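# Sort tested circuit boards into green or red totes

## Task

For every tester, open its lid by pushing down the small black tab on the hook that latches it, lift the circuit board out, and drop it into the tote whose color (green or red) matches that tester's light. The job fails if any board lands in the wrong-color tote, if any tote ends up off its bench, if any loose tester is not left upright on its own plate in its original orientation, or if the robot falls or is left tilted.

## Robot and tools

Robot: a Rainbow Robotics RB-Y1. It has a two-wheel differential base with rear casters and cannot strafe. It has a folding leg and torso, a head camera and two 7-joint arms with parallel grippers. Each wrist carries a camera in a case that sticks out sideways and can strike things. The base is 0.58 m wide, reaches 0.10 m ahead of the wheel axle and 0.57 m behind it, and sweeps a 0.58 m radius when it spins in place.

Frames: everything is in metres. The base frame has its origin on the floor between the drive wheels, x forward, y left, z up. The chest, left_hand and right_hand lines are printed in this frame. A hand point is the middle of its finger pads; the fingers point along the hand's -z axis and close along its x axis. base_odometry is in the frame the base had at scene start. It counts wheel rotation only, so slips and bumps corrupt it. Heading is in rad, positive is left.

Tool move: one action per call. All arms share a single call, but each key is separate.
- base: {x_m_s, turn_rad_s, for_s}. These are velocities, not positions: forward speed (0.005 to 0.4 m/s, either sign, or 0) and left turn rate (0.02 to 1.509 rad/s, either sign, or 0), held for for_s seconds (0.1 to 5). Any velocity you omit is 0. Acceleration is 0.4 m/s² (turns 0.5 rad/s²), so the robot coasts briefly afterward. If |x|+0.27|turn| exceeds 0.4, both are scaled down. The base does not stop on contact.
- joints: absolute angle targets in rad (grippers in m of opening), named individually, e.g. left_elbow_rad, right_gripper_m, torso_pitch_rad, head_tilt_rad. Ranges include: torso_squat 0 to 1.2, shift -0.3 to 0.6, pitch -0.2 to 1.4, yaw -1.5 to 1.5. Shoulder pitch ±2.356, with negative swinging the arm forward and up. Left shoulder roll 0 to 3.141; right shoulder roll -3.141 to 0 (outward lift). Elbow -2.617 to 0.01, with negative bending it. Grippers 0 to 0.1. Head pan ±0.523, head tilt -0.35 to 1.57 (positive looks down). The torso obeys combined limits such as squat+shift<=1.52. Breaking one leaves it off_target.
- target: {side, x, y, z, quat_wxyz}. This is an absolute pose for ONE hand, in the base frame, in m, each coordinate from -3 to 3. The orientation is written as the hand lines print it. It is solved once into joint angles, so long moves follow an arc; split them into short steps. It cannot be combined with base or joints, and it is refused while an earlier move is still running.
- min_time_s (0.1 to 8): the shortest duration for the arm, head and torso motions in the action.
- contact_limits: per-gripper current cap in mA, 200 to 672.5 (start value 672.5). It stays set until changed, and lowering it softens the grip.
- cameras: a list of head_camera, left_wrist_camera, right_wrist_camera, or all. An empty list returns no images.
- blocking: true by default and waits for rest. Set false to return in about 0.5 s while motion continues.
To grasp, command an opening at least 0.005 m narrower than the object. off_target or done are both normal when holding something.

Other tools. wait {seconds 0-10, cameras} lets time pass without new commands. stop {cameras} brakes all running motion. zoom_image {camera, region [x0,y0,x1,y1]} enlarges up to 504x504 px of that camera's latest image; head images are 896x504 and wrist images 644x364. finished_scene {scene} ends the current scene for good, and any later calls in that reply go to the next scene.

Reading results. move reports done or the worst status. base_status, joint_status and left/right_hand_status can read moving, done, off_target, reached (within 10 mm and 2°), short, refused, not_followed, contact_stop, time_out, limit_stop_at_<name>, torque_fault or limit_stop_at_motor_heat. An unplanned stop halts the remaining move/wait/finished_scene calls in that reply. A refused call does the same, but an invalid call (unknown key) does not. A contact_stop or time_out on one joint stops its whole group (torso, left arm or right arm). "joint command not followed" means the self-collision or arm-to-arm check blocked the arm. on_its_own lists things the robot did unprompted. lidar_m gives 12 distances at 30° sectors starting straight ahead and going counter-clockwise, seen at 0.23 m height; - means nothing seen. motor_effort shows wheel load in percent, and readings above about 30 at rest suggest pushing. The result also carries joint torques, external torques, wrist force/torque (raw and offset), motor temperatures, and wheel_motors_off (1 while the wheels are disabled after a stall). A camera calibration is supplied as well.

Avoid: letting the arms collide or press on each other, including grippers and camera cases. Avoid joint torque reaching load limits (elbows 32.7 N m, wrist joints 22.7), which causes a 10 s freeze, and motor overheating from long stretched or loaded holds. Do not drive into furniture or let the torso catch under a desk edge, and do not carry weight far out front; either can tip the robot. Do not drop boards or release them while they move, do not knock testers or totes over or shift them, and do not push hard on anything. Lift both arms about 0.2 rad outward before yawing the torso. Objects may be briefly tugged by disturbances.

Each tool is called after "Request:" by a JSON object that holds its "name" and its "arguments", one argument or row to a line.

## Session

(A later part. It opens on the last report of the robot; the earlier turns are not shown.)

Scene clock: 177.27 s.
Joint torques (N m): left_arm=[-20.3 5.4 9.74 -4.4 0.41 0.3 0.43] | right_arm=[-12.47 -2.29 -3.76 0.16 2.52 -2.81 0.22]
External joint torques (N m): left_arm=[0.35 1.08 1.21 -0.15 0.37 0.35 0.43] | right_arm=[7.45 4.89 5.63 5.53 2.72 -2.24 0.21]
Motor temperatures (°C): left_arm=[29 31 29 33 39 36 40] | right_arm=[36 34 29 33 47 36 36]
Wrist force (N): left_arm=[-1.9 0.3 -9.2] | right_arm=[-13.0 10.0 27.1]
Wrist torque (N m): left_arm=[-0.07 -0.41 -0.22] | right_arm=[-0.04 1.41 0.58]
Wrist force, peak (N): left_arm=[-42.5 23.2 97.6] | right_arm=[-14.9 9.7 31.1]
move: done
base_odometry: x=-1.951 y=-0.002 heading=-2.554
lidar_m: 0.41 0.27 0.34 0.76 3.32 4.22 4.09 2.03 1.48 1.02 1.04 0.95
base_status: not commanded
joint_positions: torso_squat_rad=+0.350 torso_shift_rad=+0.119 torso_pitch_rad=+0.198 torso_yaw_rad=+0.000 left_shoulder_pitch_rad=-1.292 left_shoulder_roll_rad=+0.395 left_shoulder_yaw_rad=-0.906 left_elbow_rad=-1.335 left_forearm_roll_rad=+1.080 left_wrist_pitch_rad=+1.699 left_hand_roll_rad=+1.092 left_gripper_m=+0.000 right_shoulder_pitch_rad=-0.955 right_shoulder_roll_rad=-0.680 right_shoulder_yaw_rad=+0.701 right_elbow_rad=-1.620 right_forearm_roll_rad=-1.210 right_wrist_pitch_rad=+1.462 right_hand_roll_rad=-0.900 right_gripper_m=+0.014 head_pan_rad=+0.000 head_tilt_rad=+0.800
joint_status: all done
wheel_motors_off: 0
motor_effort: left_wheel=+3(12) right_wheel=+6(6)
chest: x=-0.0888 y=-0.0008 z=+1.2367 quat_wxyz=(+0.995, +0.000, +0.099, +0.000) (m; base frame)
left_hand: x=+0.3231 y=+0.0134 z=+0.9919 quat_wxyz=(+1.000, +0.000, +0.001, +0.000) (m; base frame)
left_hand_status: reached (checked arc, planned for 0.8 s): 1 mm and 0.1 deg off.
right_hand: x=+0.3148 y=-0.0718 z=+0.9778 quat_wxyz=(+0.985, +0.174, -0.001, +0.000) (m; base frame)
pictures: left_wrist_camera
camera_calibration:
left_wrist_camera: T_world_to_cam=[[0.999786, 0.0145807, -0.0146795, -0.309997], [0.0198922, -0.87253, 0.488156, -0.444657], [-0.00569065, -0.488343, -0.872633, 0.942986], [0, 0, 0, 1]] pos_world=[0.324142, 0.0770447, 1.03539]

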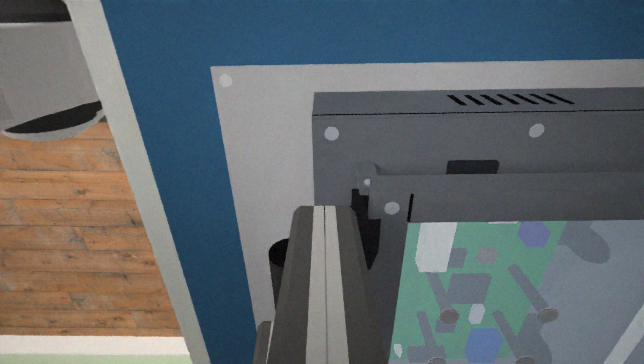

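Request:
{"name": "move", "arguments": {
  "target": {"side":"left","x":0.3215,"y":0.0125,"z":0.985,"quat_wxyz":[1,0,0,0]},
  "min_time_s": 0.5,
  "cameras": []
}}

Request:
{"name": "move", "arguments": {
  "target": {"side":"left","x":0.321,"y":0.0125,"z":0.972,"quat_wxyz":[1,0,0,0]},
  "min_time_s": 0.8,
  "cameras": ["left_wrist_camera"]
}}

Request:
{"name": "move", "arguments": {
  "target": {"side":"right","x":0.3139,"y":-0.072,"z":0.986,"quat_wxyz":[0.985,0.174,0,0]},
  "min_time_s": 1,
  "cameras": ["left_wrist_camera"]
}}

Scene clock: 186.67 s.
Joint torques (N m): left_arm=[-18.45 2.59 7.06 -4.47 0.04 -0.43 0.47] | right_arm=[-12.22 -1.98 -3.81 0.17 2.55 -2.84 0.15]
External joint torques (N m): left_arm=[2.09 -1.6 -1.44 -0.15 0 -0.38 0.47] | right_arm=[7.7 5.2 5.58 5.54 2.75 -2.27 0.15]
Motor temperatures (°C): left_arm=[29 31 29 33 39 36 40] | right_arm=[36 34 29 33 46 36 36]
Wrist force (N): left_arm=[-1.8 0.1 -9.5] | right_arm=[-12.6 9.7 26.5]
Wrist torque (N m): left_arm=[-0.06 -0.41 -0.21] | right_arm=[-0.03 1.46 0.59]
Wrist force, peak (N): left_arm=[-2.1 0.2 -9.6] | right_arm=[-12.9 10.6 28.7]
move: done
base_odometry: x=-1.951 y=-0.002 heading=-2.554
lidar_m: 0.41 0.26 0.34 0.75 3.33 4.22 4.08 2.03 1.48 1.02 1.03 0.95
base_status: not commanded
joint_positions: torso_squat_rad=+0.350 torso_shift_rad=+0.119 torso_pitch_rad=+0.198 torso_yaw_rad=+0.000 left_shoulder_pitch_rad=-1.281 left_shoulder_roll_rad=+0.391 left_shoulder_yaw_rad=-0.915 left_elbow_rad=-1.335 left_forearm_roll_rad=+1.069 left_wrist_pitch_rad=+1.685 left_hand_roll_rad=+1.095 left_gripper_m=+0.000 right_shoulder_pitch_rad=-0.955 right_shoulder_roll_rad=-0.680 right_shoulder_yaw_rad=+0.701 right_elbow_rad=-1.620 right_forearm_roll_rad=-1.210 right_wrist_pitch_rad=+1.462 right_hand_roll_rad=-0.900 right_gripper_m=+0.014 head_pan_rad=+0.000 head_tilt_rad=+0.800
joint_status: all done
wheel_motors_off: 0
motor_effort: left_wheel=+3(4) right_wheel=+5(6)
chest: x=-0.0888 y=-0.0008 z=+1.2367 quat_wxyz=(+0.995, +0.000, +0.099, +0.000) (m; base frame)
left_hand: x=+0.3216 y=+0.0127 z=+0.9853 quat_wxyz=(+1.000, +0.000, +0.000, +0.000) (m; base frame)
left_hand_status: reached (checked arc, planned for 0.5 s): 0 mm and 0.0 deg off.
right_hand: x=+0.3148 y=-0.0718 z=+0.9778 quat_wxyz=(+0.985, +0.174, -0.001, +0.000) (m; base frame)
pictures: none
No camera images: "cameras" was empty.

Scene clock: 187.80 s.
Joint torques (N m): left_arm=[-7.32 3.45 0.11 3.89 -4.02 -5.12 -0.35] | right_arm=[-12.39 -2.07 -3.65 -2.31 0.22 -1.6 0.2]
External joint torques (N m): left_arm=[13.14 -0.57 -8.32 8.29 -4.05 -5.06 -0.34] | right_arm=[7.55 5.12 5.75 3.06 0.42 -1.02 0.2]
Motor temperatures (°C): left_arm=[29 31 29 33 38 36 40] | right_arm=[36 34 29 33 46 36 36]
Wrist force (N): left_arm=[-29.9 10.3 45.3] | right_arm=[0.6 7.7 8.7]
Wrist torque (N m): left_arm=[0.09 -0.27 -0.18] | right_arm=[-0.03 1.17 0.62]
Wrist force, peak (N): left_arm=[-30.9 10.7 46.2] | right_arm=[-12.8 10.4 28.4]
move: done
base_odometry: x=-1.951 y=-0.002 heading=-2.554
lidar_m: 0.41 0.26 0.34 0.75 3.33 4.21 4.09 2.03 1.49 1.02 1.04 0.95
base_status: not commanded
joint_positions: torso_squat_rad=+0.350 torso_shift_rad=+0.119 torso_pitch_rad=+0.197 torso_yaw_rad=+0.000 left_shoulder_pitch_rad=-1.265 left_shoulder_roll_rad=+0.382 left_shoulder_yaw_rad=-0.928 left_elbow_rad=-1.322 left_forearm_roll_rad=+1.053 left_wrist_pitch_rad=+1.660 left_hand_roll_rad=+1.087 left_gripper_m=+0.000 right_shoulder_pitch_rad=-0.955 right_shoulder_roll_rad=-0.680 right_shoulder_yaw_rad=+0.701 right_elbow_rad=-1.620 right_forearm_roll_rad=-1.209 right_wrist_pitch_rad=+1.462 right_hand_roll_rad=-0.900 right_gripper_m=+0.014 head_pan_rad=+0.000 head_tilt_rad=+0.800
joint_status: all done
wheel_motors_off: 0
motor_effort: left_wheel=+3(5) right_wheel=+6(6)
chest: x=-0.0894 y=-0.0007 z=+1.2368 quat_wxyz=(+0.995, +0.000, +0.099, +0.000) (m; base frame)
left_hand: x=+0.3208 y=+0.0119 z=+0.9748 quat_wxyz=(+1.000, -0.001, -0.002, -0.001) (m; base frame)
left_hand_status: reached (checked arc, planned for 0.8 s): 3 mm and 0.3 deg off.
right_hand: x=+0.3147 y=-0.0719 z=+0.9781 quat_wxyz=(+0.985, +0.174, -0.001, +0.000) (m; base frame)
pictures: left_wrist_camera
camera_calibration:
left_wrist_camera: T_world_to_cam=[[0.999867, 0.0136069, -0.00903987, -0.313427], [0.0162915, -0.871394, 0.490313, -0.43857], [-0.00120564, -0.490395, -0.871499, 0.924789], [0, 0, 0, 1]] pos_world=[0.321645, 0.07561, 1.01816]

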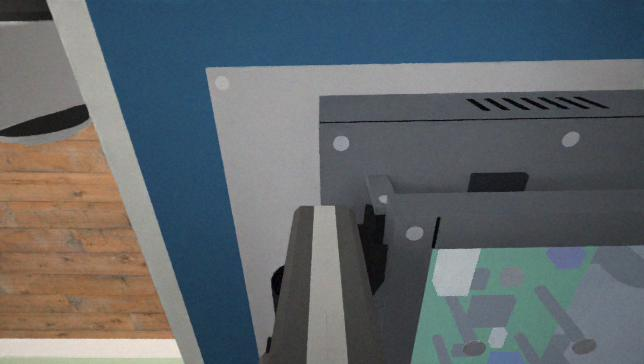

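Scene clock: 189.13 s.
Joint torques (N m): left_arm=[-7.1 3.76 0.01 3.94 -4.63 -5.33 -0.39] | right_arm=[-17.21 -5.83 -7.8 -6.13 -2 0.41 -0.29]
External joint torques (N m): left_arm=[13.36 -0.26 -8.42 8.35 -4.66 -5.27 -0.39] | right_arm=[2.77 1.43 1.65 -0.86 -1.8 0.98 -0.29]
Motor temperatures (°C): left_arm=[29 31 29 33 38 36 40] | right_arm=[36 34 29 33 46 36 36]
Wrist force (N): left_arm=[-33.6 10.4 52.1] | right_arm=[10.8 8.1 -10.1]
Wrist torque (N m): left_arm=[0.10 -0.28 -0.17] | right_arm=[0.04 1.22 0.52]
Wrist force, peak (N): left_arm=[-33.8 10.5 53.0] | right_arm=[10.7 8.2 -10.7]
move: done
base_odometry: x=-1.951 y=-0.002 heading=-2.554
lidar_m: 0.41 0.27 0.35 0.76 3.33 4.22 4.09 2.02 1.49 1.03 1.04 0.95
base_status: not commanded
joint_positions: torso_squat_rad=+0.350 torso_shift_rad=+0.119 torso_pitch_rad=+0.197 torso_yaw_rad=+0.000 left_shoulder_pitch_rad=-1.265 left_shoulder_roll_rad=+0.382 left_shoulder_yaw_rad=-0.928 left_elbow_rad=-1.322 left_forearm_roll_rad=+1.053 left_wrist_pitch_rad=+1.660 left_hand_roll_rad=+1.087 left_gripper_m=+0.000 right_shoulder_pitch_rad=-0.966 right_shoulder_roll_rad=-0.687 right_shoulder_yaw_rad=+0.693 right_elbow_rad=-1.633 right_forearm_roll_rad=-1.221 right_wrist_pitch_rad=+1.479 right_hand_roll_rad=-0.911 right_gripper_m=+0.014 head_pan_rad=+0.000 head_tilt_rad=+0.800
joint_status: all done
wheel_motors_off: 0
motor_effort: left_wheel=+3(4) right_wheel=+4(6)
chest: x=-0.0894 y=-0.0007 z=+1.2368 quat_wxyz=(+0.995, +0.000, +0.099, +0.000) (m; base frame)
left_hand: x=+0.3207 y=+0.0119 z=+0.9748 quat_wxyz=(+1.000, -0.001, -0.002, -0.001) (m; base frame)
right_hand: x=+0.3144 y=-0.0720 z=+0.9861 quat_wxyz=(+0.985, +0.174, -0.001, +0.000) (m; base frame)
right_hand_status: reached (checked arc, planned for 1.0 s): 1 mm and 0.1 deg off.
pictures: left_wrist_camera
camera_calibration:
left_wrist_camera: T_world_to_cam=[[0.999866, 0.0135518, -0.00921766, -0.313193], [0.0163309, -0.871317, 0.490449, -0.438713], [-0.00138503, -0.490534, -0.871421, 0.924775], [0, 0, 0, 1]] pos_world=[0.321597, 0.0756198, 1.01815]

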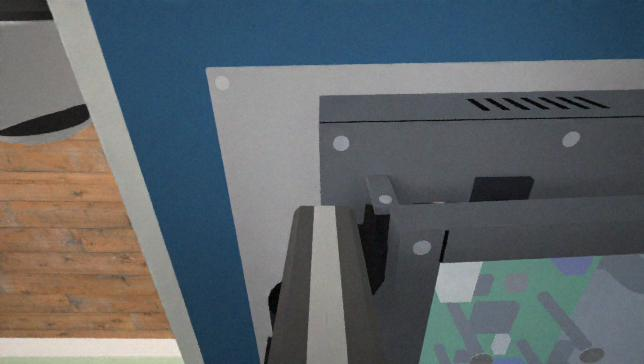

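Request:
{"name": "move", "arguments": {
  "target": {"side":"right","x":0.3165,"y":-0.071,"z":1.005,"quat_wxyz":[0.985,0.174,0,0]},
  "min_time_s": 1,
  "cameras": []
}}

Request:
{"name": "move", "arguments": {
  "target": {"side":"left","x":0.3196,"y":0.018,"z":1.0,"quat_wxyz":[1,0,0,0]},
  "cameras": []
}}

Request:
{"name": "move", "arguments": {
  "target": {"side":"left","x":0.3126,"y":0.123,"z":1.06,"quat_wxyz":[0.96,0,-0.28,0]},
  "cameras": []
}}

Request:
{"name": "move", "arguments": {
  "target": {"side":"right","x":0.3256,"y":-0.071,"z":1.052,"quat_wxyz":[0.985,0.174,0,0]},
  "min_time_s": 1.5,
  "cameras": ["head_camera","right_wrist_camera"]
}}

Request:
{"name": "move", "arguments": {
  "target": {"side":"left","x":0.2876,"y":0.093,"z":1.02,"quat_wxyz":[0.766,0,-0.643,0]},
  "cameras": []
}}

Request:
{"name": "move", "arguments": {
  "target": {"side":"left","x":0.2776,"y":0.021,"z":1.0,"quat_wxyz":[0.766,0,-0.643,0]},
  "cameras": ["head_camera","left_wrist_camera"]
}}

Request:
{"name": "move", "arguments": {
  "target": {"side":"left","x":0.3346,"y":0.016,"z":0.998,"quat_wxyz":[0.766,0,-0.643,0]},
  "min_time_s": 1,
  "cameras": ["head_camera","left_wrist_camera"]
}}

Scene clock: 201.03 s.
Joint torques (N m): left_arm=[-6.2 4.4 -0.03 4.68 -4.93 -5.91 -0.36] | right_arm=[-23.65 -5.81 -12.53 -7.43 -1.74 -2.03 -0.34]
External joint torques (N m): left_arm=[14.26 0.38 -8.46 9.08 -4.96 -5.85 -0.36] | right_arm=[-3.41 1.58 -2.97 -2.39 -1.55 -1.45 -0.34]
Motor temperatures (°C): left_arm=[29 31 29 33 39 36 40] | right_arm=[36 34 29 33 46 36 36]
Wrist force (N): left_arm=[-35.2 11.8 53.8] | right_arm=[4.9 1.8 -18.4]
Wrist torque (N m): left_arm=[0.12 -0.23 -0.16] | right_arm=[-0.07 1.37 0.54]
Wrist force, peak (N): left_arm=[-37.2 11.5 58.6] | right_arm=[15.8 7.1 -23.4]
move: done
base_odometry: x=-1.951 y=-0.002 heading=-2.554
lidar_m: 0.41 0.26 0.34 0.76 3.33 4.22 4.08 2.02 1.48 1.02 1.04 0.94
base_status: not commanded
joint_positions: torso_squat_rad=+0.350 torso_shift_rad=+0.119 torso_pitch_rad=+0.198 torso_yaw_rad=+0.000 left_shoulder_pitch_rad=-1.265 left_shoulder_roll_rad=+0.382 left_shoulder_yaw_rad=-0.928 left_elbow_rad=-1.323 left_forearm_roll_rad=+1.054 left_wrist_pitch_rad=+1.660 left_hand_roll_rad=+1.087 left_gripper_m=+0.000 right_shoulder_pitch_rad=-0.996 right_shoulder_roll_rad=-0.696 right_shoulder_yaw_rad=+0.676 right_elbow_rad=-1.645 right_forearm_roll_rad=-1.247 right_wrist_pitch_rad=+1.515 right_hand_roll_rad=-0.931 right_gripper_m=+0.014 head_pan_rad=+0.000 head_tilt_rad=+0.800
joint_status: all done
wheel_motors_off: 0
motor_effort: left_wheel=+2(5) right_wheel=+6(6)
chest: x=-0.0893 y=-0.0007 z=+1.2368 quat_wxyz=(+0.995, +0.000, +0.099, +0.000) (m; base frame)
left_hand: x=+0.3208 y=+0.0118 z=+0.9748 quat_wxyz=(+1.000, -0.001, -0.002, -0.001) (m; base frame)
right_hand: x=+0.3164 y=-0.0713 z=+1.0035 quat_wxyz=(+0.985, +0.173, +0.000, +0.000) (m; base frame)
right_hand_status: reached (checked arc, planned for 1.0 s): 2 mm and 0.1 deg off.
pictures: none
No camera images: "cameras" was empty.

Scene clock: 201.67 s.
Joint torques (N m): left_arm=[-18.52 4.94 7.98 -3.4 0.07 -0.18 0.22] | right_arm=[-23.58 -5.89 -13.17 -4.09 1.94 -4.26 -0.43]
External joint torques (N m): left_arm=[1.99 0.53 -0.69 0.79 0.03 -0.13 0.22] | right_arm=[-3.37 1.48 -3.63 0.96 2.14 -3.68 -0.43]
Motor temperatures (°C): left_arm=[29 31 29 33 39 36 40] | right_arm=[36 34 29 33 46 36 36]
Wrist force (N): left_arm=[-1.8 0.7 -9.3] | right_arm=[-11.9 4.5 -12.6]
Wrist torque (N m): left_arm=[-0.12 -0.42 -0.22] | right_arm=[-0.08 1.53 0.53]
Wrist force, peak (N): left_arm=[-35.2 12.0 53.0] | right_arm=[-22.2 4.1 -7.5]
move: done
base_odometry: x=-1.951 y=-0.002 heading=-2.554
lidar_m: 0.41 0.26 0.34 0.75 3.33 4.21 4.08 2.04 1.49 1.02 1.04 0.95
base_status: not commanded
joint_positions: torso_squat_rad=+0.350 torso_shift_rad=+0.120 torso_pitch_rad=+0.200 torso_yaw_rad=+0.000 left_shoulder_pitch_rad=-1.289 left_shoulder_roll_rad=+0.417 left_shoulder_yaw_rad=-0.896 left_elbow_rad=-1.381 left_forearm_roll_rad=+1.091 left_wrist_pitch_rad=+1.720 left_hand_roll_rad=+1.110 left_gripper_m=+0.000 right_shoulder_pitch_rad=-0.996 right_shoulder_roll_rad=-0.695 right_shoulder_yaw_rad=+0.676 right_elbow_rad=-1.646 right_forearm_roll_rad=-1.248 right_wrist_pitch_rad=+1.515 right_hand_roll_rad=-0.931 right_gripper_m=+0.014 head_pan_rad=+0.000 head_tilt_rad=+0.800
joint_status: all done
wheel_motors_off: 0
motor_effort: left_wheel=+0(5) right_wheel=+7(11)
chest: x=-0.0881 y=-0.0008 z=+1.2366 quat_wxyz=(+0.995, +0.000, +0.100, +0.000) (m; base frame)
left_hand: x=+0.3203 y=+0.0177 z=+0.9992 quat_wxyz=(+1.000, +0.000, +0.001, +0.000) (m; base frame)
left_hand_status: reached (checked arc, planned for 0.3 s): 1 mm and 0.1 deg off.
right_hand: x=+0.3166 y=-0.0712 z=+1.0027 quat_wxyz=(+0.985, +0.173, +0.002, +0.000) (m; base frame)
pictures: none
No camera images: "cameras" was empty.

Scene clock: 203.23 s.
Joint torques (N m): left_arm=[-13.93 6.09 8.54 -2.85 -0.54 -0.39 -0.01] | right_arm=[-23.53 -6.45 -12.99 -4.15 1.7 -4.35 -0.39]
External joint torques (N m): left_arm=[1.36 -0.07 -0.73 0.15 0.45 -0.18 0.02] | right_arm=[-3.32 0.92 -3.44 0.91 1.9 -3.78 -0.39]
Motor temperatures (°C): left_arm=[29 31 29 33 39 36 40] | right_arm=[36 34 29 33 46 36 36]
Wrist force (N): left_arm=[-4.9 0.5 -8.6] | right_arm=[-11.9 3.9 -12.2]
Wrist torque (N m): left_arm=[-0.10 -0.59 -0.21] | right_arm=[-0.07 1.54 0.51]
Wrist force, peak (N): left_arm=[-6.2 1.5 -8.9] | right_arm=[-10.8 6.7 -16.7]
move: done
base_odometry: x=-1.951 y=-0.002 heading=-2.554
lidar_m: 0.41 0.27 0.34 0.75 3.33 4.23 4.09 2.03 1.49 1.03 1.04 0.95
base_status: not commanded
joint_positions: torso_squat_rad=+0.350 torso_shift_rad=+0.120 torso_pitch_rad=+0.200 torso_yaw_rad=+0.000 left_shoulder_pitch_rad=-1.072 left_shoulder_roll_rad=+0.915 left_shoulder_yaw_rad=-0.916 left_elbow_rad=-2.256 left_forearm_roll_rad=+0.701 left_wrist_pitch_rad=+1.674 left_hand_roll_rad=+1.405 left_gripper_m=+0.000 right_shoulder_pitch_rad=-0.996 right_shoulder_roll_rad=-0.695 right_shoulder_yaw_rad=+0.676 right_elbow_rad=-1.646 right_forearm_roll_rad=-1.248 right_wrist_pitch_rad=+1.515 right_hand_roll_rad=-0.931 right_gripper_m=+0.014 head_pan_rad=+0.000 head_tilt_rad=+0.800
joint_status: all done
wheel_motors_off: 0
motor_effort: left_wheel=+0(2) right_wheel=+5(8)
chest: x=-0.0881 y=-0.0008 z=+1.2366 quat_wxyz=(+0.995, +0.000, +0.100, +0.000) (m; base frame)
left_hand: x=+0.3121 y=+0.1228 z=+1.0607 quat_wxyz=(+0.961, +0.000, -0.278, -0.001) (m; base frame)
left_hand_status: reached (checked arc, planned for 1.2 s): 1 mm and 0.3 deg off.
right_hand: x=+0.3166 y=-0.0713 z=+1.0027 quat_wxyz=(+0.985, +0.173, +0.002, +0.000) (m; base frame)
pictures: none
No camera images: "cameras" was empty.

Scene clock: 205.07 s.
Joint torques (N m): left_arm=[-13.84 6.15 8.35 -2.94 -0.48 -0.48 -0.09] | right_arm=[-22.91 -8.79 -12.13 -6.73 -2.57 0.78 -0.36]
External joint torques (N m): left_arm=[1.45 -0.01 -0.92 0.07 0.52 -0.27 -0.06] | right_arm=[-1.93 -1 -2.42 -2.3 -2.39 1.37 -0.37]
Motor temperatures (°C): left_arm=[29 31 29 33 38 35 40] | right_arm=[36 34 29 33 46 36 36]
Wrist force (N): left_arm=[-5.0 0.8 -8.5] | right_arm=[14.4 8.7 -27.5]
Wrist torque (N m): left_arm=[-0.13 -0.58 -0.19] | right_arm=[0.13 1.10 0.54]
Wrist force, peak (N): left_arm=[-5.3 0.8 -9.0] | right_arm=[14.4 9.1 -27.8]
move: done
base_odometry: x=-1.951 y=-0.002 heading=-2.554
lidar_m: 0.41 0.27 0.34 0.75 3.33 4.22 4.09 2.03 1.49 1.02 1.04 0.95
base_status: not commanded
joint_positions: torso_squat_rad=+0.350 torso_shift_rad=+0.120 torso_pitch_rad=+0.200 torso_yaw_rad=+0.000 left_shoulder_pitch_rad=-1.072 left_shoulder_roll_rad=+0.915 left_shoulder_yaw_rad=-0.916 left_elbow_rad=-2.256 left_forearm_roll_rad=+0.701 left_wrist_pitch_rad=+1.674 left_hand_roll_rad=+1.405 left_gripper_m=+0.000 right_shoulder_pitch_rad=-1.089 right_shoulder_roll_rad=-0.715 right_shoulder_yaw_rad=+0.625 right_elbow_rad=-1.650 right_forearm_roll_rad=-1.319 right_wrist_pitch_rad=+1.604 right_hand_roll_rad=-0.968 right_gripper_m=+0.014 head_pan_rad=+0.000 head_tilt_rad=+0.800
joint_status: all done
wheel_motors_off: 0
motor_effort: left_wheel=+2(2) right_wheel=+4(9)
chest: x=-0.0876 y=-0.0008 z=+1.2366 quat_wxyz=(+0.995, +0.000, +0.100, +0.000) (m; base frame)
left_hand: x=+0.3125 y=+0.1229 z=+1.0603 quat_wxyz=(+0.961, +0.000, -0.278, -0.001) (m; base frame)
right_hand: x=+0.3259 y=-0.0710 z=+1.0511 quat_wxyz=(+0.985, +0.174, +0.001, +0.000) (m; base frame)
right_hand_status: reached (checked arc, planned for 1.5 s): 1 mm and 0.1 deg off.
pictures: head_camera, right_wrist_camera
camera_calibration:
head_camera: T_world_to_cam=[[0.0330429, -0.998753, 0.0374308, -0.0551477], [-0.818926, -0.0485247, -0.571843, 0.854149], [0.572947, -0.0117577, -0.819508, 1.12443], [0, 0, 0, 1]] pos_world=[0.0570676, -0.000410849, 1.41199]
right_wrist_camera: T_world_to_cam=[[-0.999654, 0.0251518, -0.00771257, 0.338186], [0.0117715, 0.689826, 0.72388, -0.682545], [0.0235272, 0.723538, -0.689883, 0.840517], [0, 0, 0, 1]] pos_world=[0.326328, -0.145815, 1.07655]

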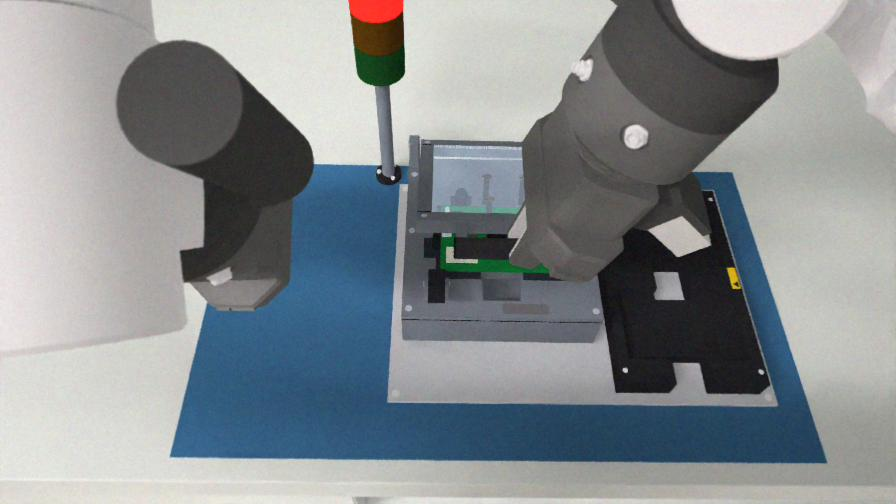

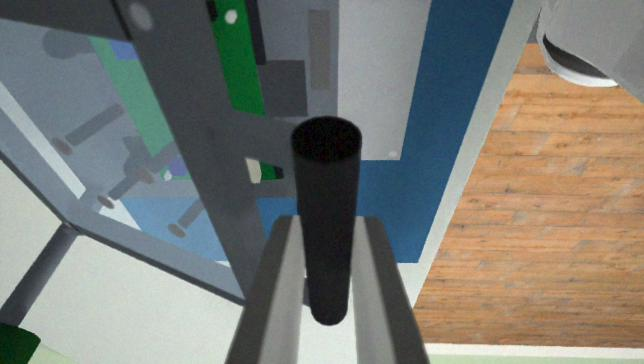

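Scene clock: 206.67 s.
Joint torques (N m): left_arm=[-10.74 1.9 6.72 -4.76 -1.26 0.69 -0.22] | right_arm=[-22.21 -8.3 -11.28 -6.59 -2.55 0.65 -0.31]
External joint torques (N m): left_arm=[0.27 -0.92 0.38 1.73 0.61 0.31 -0.17] | right_arm=[-1.23 -0.51 -1.57 -2.16 -2.37 1.24 -0.31]
Motor temperatures (°C): left_arm=[29 31 29 33 38 35 40] | right_arm=[36 34 29 33 46 36 36]
Wrist force (N): left_arm=[-8.0 0.6 -4.1] | right_arm=[14.1 8.8 -24.0]
Wrist torque (N m): left_arm=[-0.11 -0.78 -0.19] | right_arm=[0.11 1.14 0.53]
Wrist force, peak (N): left_arm=[-6.4 0.2 -8.6] | right_arm=[14.7 8.5 -28.2]
move: done
base_odometry: x=-1.951 y=-0.002 heading=-2.554
lidar_m: 0.41 0.27 0.34 0.76 3.32 4.22 4.09 2.03 1.48 1.02 1.04 0.94
base_status: not commanded
joint_positions: torso_squat_rad=+0.350 torso_shift_rad=+0.120 torso_pitch_rad=+0.200 torso_yaw_rad=+0.000 left_shoulder_pitch_rad=-0.825 left_shoulder_roll_rad=+0.684 left_shoulder_yaw_rad=-1.573 left_elbow_rad=-2.124 left_forearm_roll_rad=-0.784 left_wrist_pitch_rad=+1.736 left_hand_roll_rad=+1.768 left_gripper_m=+0.000 right_shoulder_pitch_rad=-1.089 right_shoulder_roll_rad=-0.715 right_shoulder_yaw_rad=+0.625 right_elbow_rad=-1.650 right_forearm_roll_rad=-1.319 right_wrist_pitch_rad=+1.604 right_hand_roll_rad=-0.968 right_gripper_m=+0.014 head_pan_rad=+0.000 head_tilt_rad=+0.800
joint_status: all done
wheel_motors_off: 0
motor_effort: left_wheel=-1(2) right_wheel=+2(5)
chest: x=-0.0876 y=-0.0007 z=+1.2366 quat_wxyz=(+0.995, +0.000, +0.100, +0.000) (m; base frame)
left_hand: x=+0.2875 y=+0.0930 z=+1.0200 quat_wxyz=(+0.766, +0.000, -0.643, +0.000) (m; base frame)
left_hand_status: reached (checked arc, planned for 1.3 s): 0 mm and 0.0 deg off.
right_hand: x=+0.3261 y=-0.0710 z=+1.0512 quat_wxyz=(+0.985, +0.174, +0.000, +0.000) (m; base frame)
pictures: none
No camera images: "cameras" was empty.

Scene clock: 207.67 s.
Joint torques (N m): left_arm=[-10.51 -0.7 6.03 -5.04 -1.49 0.69 -0.18] | right_arm=[-21.65 -7.35 -11 -6.19 -2.3 0.68 -0.33]
External joint torques (N m): left_arm=[0.53 0.27 -0.1 1.57 0.39 0.39 -0.12] | right_arm=[-0.67 0.43 -1.28 -1.76 -2.12 1.27 -0.33]
Motor temperatures (°C): left_arm=[29 31 29 33 38 35 40] | right_arm=[36 34 29 33 46 36 36]
Wrist force (N): left_arm=[-8.1 0.4 -4.4] | right_arm=[12.6 9.1 -21.7]
Wrist torque (N m): left_arm=[-0.10 -0.82 -0.18] | right_arm=[0.06 1.14 0.52]
Wrist force, peak (N): left_arm=[-9.3 1.5 -4.6] | right_arm=[14.2 10.1 -26.3]
move: done
base_odometry: x=-1.951 y=-0.002 heading=-2.554
lidar_m: 0.41 0.26 0.34 0.75 3.32 4.22 4.09 2.03 1.49 1.03 1.04 0.94
base_status: not commanded
joint_positions: torso_squat_rad=+0.350 torso_shift_rad=+0.120 torso_pitch_rad=+0.200 torso_yaw_rad=+0.000 left_shoulder_pitch_rad=-0.825 left_shoulder_roll_rad=+0.405 left_shoulder_yaw_rad=-1.574 left_elbow_rad=-1.899 left_forearm_roll_rad=-0.792 left_wrist_pitch_rad=+1.776 left_hand_roll_rad=+1.731 left_gripper_m=+0.000 right_shoulder_pitch_rad=-1.089 right_shoulder_roll_rad=-0.715 right_shoulder_yaw_rad=+0.625 right_elbow_rad=-1.650 right_forearm_roll_rad=-1.319 right_wrist_pitch_rad=+1.604 right_hand_roll_rad=-0.968 right_gripper_m=+0.014 head_pan_rad=+0.000 head_tilt_rad=+0.800
joint_status: all done
wheel_motors_off: 0
motor_effort: left_wheel=-1(2) right_wheel=-1(1)
chest: x=-0.0876 y=-0.0007 z=+1.2366 quat_wxyz=(+0.995, +0.000, +0.100, +0.000) (m; base frame)
left_hand: x=+0.2776 y=+0.0210 z=+1.0001 quat_wxyz=(+0.766, +0.000, -0.643, +0.000) (m; base frame)
left_hand_status: reached (checked arc, planned for 0.6 s): 0 mm and 0.0 deg off.
right_hand: x=+0.3261 y=-0.0710 z=+1.0513 quat_wxyz=(+0.985, +0.174, +0.000, +0.000) (m; base frame)
pictures: head_camera, left_wrist_camera
camera_calibration:
head_camera: T_world_to_cam=[[0.0330785, -0.99875, 0.0374743, -0.0551642], [-0.81896, -0.0485782, -0.571791, 0.854108], [0.572896, -0.011776, -0.819543, 1.12445], [0, 0, 0, 1]] pos_world=[0.0571134, -0.000362785, 1.41197]
left_wrist_camera: T_world_to_cam=[[0.185498, 0.0156723, 0.98252, -1.03577], [-0.47784, -0.872253, 0.104129, 0.0810732], [0.858638, -0.488803, -0.154312, -0.00475424], [0, 0, 0, 1]] pos_world=[0.234955, 0.0846253, 1.00849]

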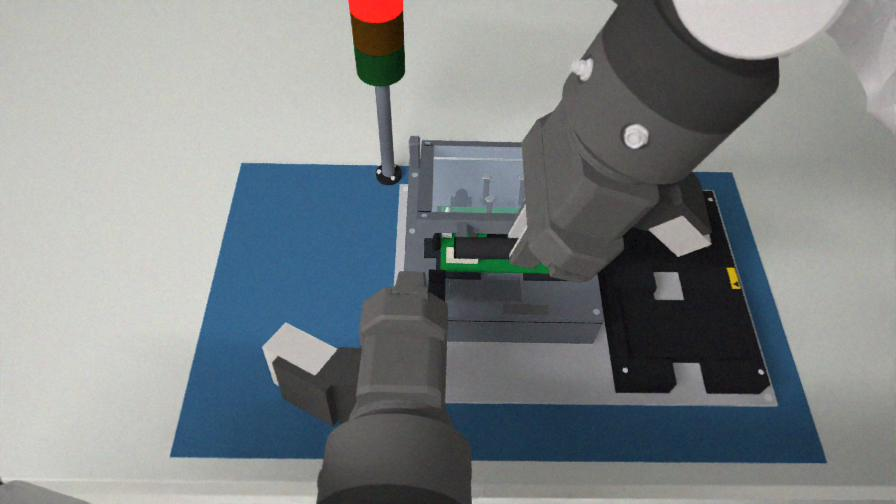

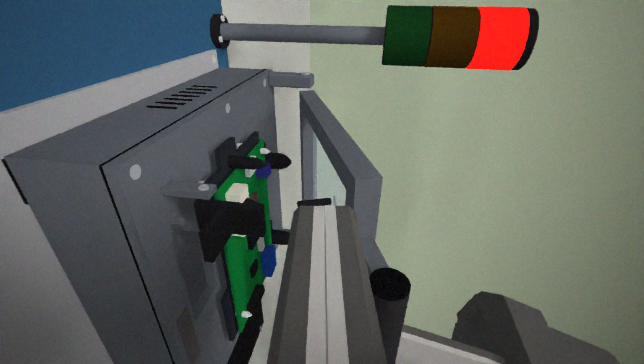

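Scene clock: 209.00 s.
Joint torques (N m): left_arm=[-24.02 1.55 16.06 -4.91 -6.21 0.95 0.56] | right_arm=[-16.11 -4.32 -5.6 -5.86 -3.35 1.64 0.16]
External joint torques (N m): left_arm=[-10.66 1.68 9 1.06 -4.32 0.56 0.61] | right_arm=[4.89 3.49 4.12 -1.44 -3.18 2.24 0.14]
Motor temperatures (°C): left_arm=[29 31 29 33 38 35 40] | right_arm=[36 34 29 32 46 36 36]
Wrist force (N): left_arm=[-28.5 1.8 5.2] | right_arm=[19.4 9.4 -7.8]
Wrist torque (N m): left_arm=[-0.15 -0.27 -0.32] | right_arm=[0.06 0.75 0.12]
Wrist force, peak (N): left_arm=[-31.2 2.2 6.2] | right_arm=[12.6 8.6 -23.7]
move: done
base_odometry: x=-1.951 y=-0.002 heading=-2.554
lidar_m: 0.41 0.27 0.34 0.76 3.33 4.22 4.08 2.03 1.48 1.02 1.04 0.94
base_status: not commanded
joint_positions: torso_squat_rad=+0.350 torso_shift_rad=+0.120 torso_pitch_rad=+0.200 torso_yaw_rad=+0.000 left_shoulder_pitch_rad=-0.900 left_shoulder_roll_rad=+0.407 left_shoulder_yaw_rad=-1.491 left_elbow_rad=-1.757 left_forearm_roll_rad=-0.686 left_wrist_pitch_rad=+1.627 left_hand_roll_rad=+1.777 left_gripper_m=+0.000 right_shoulder_pitch_rad=-1.091 right_shoulder_roll_rad=-0.716 right_shoulder_yaw_rad=+0.624 right_elbow_rad=-1.650 right_forearm_roll_rad=-1.319 right_wrist_pitch_rad=+1.604 right_hand_roll_rad=-0.968 right_gripper_m=+0.014 head_pan_rad=+0.000 head_tilt_rad=+0.800
joint_status: all done
wheel_motors_off: 0
motor_effort: left_wheel=+0(2) right_wheel=-1(2)
chest: x=-0.0876 y=-0.0007 z=+1.2366 quat_wxyz=(+0.995, +0.000, +0.100, +0.000) (m; base frame)
left_hand: x=+0.3333 y=+0.0161 z=+0.9962 quat_wxyz=(+0.767, +0.000, -0.641, -0.001) (m; base frame)
left_hand_status: reached (checked arc, planned for 1.0 s): 2 mm and 0.3 deg off.
right_hand: x=+0.3268 y=-0.0711 z=+1.0523 quat_wxyz=(+0.985, +0.174, -0.001, +0.000) (m; base frame)
pictures: head_camera, left_wrist_camera
camera_calibration:
head_camera: T_world_to_cam=[[0.0330747, -0.99875, 0.0374757, -0.0551656], [-0.818948, -0.048576, -0.571808, 0.854113], [0.572913, -0.0117783, -0.819531, 1.12445], [0, 0, 0, 1]] pos_world=[0.0570858, -0.00036306, 1.41198]
left_wrist_camera: T_world_to_cam=[[0.189856, 0.0138613, 0.981714, -1.04281], [-0.477945, -0.872122, 0.104745, 0.103255], [0.857626, -0.489092, -0.158953, -0.0506131], [0, 0, 0, 1]] pos_world=[0.290741, 0.0797515, 1.00488]

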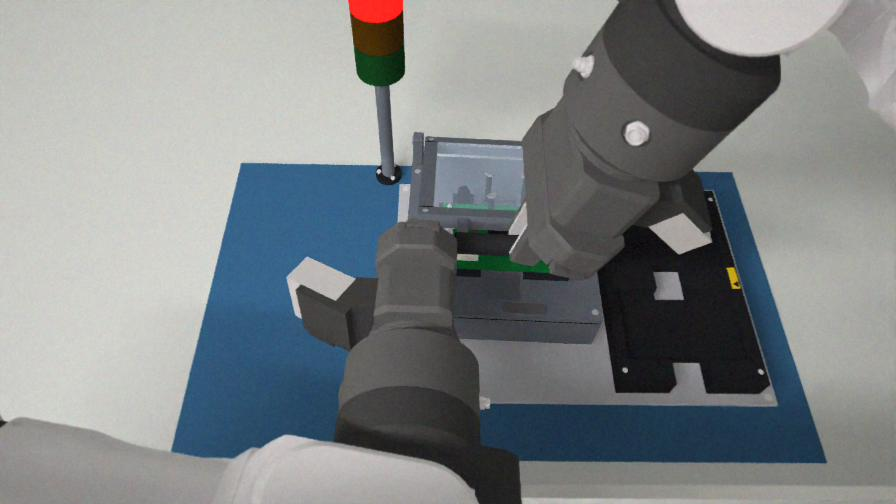

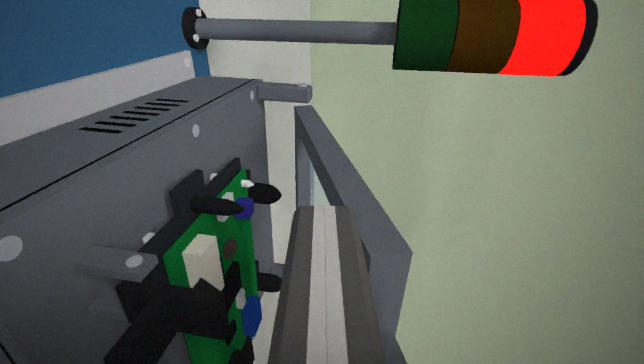

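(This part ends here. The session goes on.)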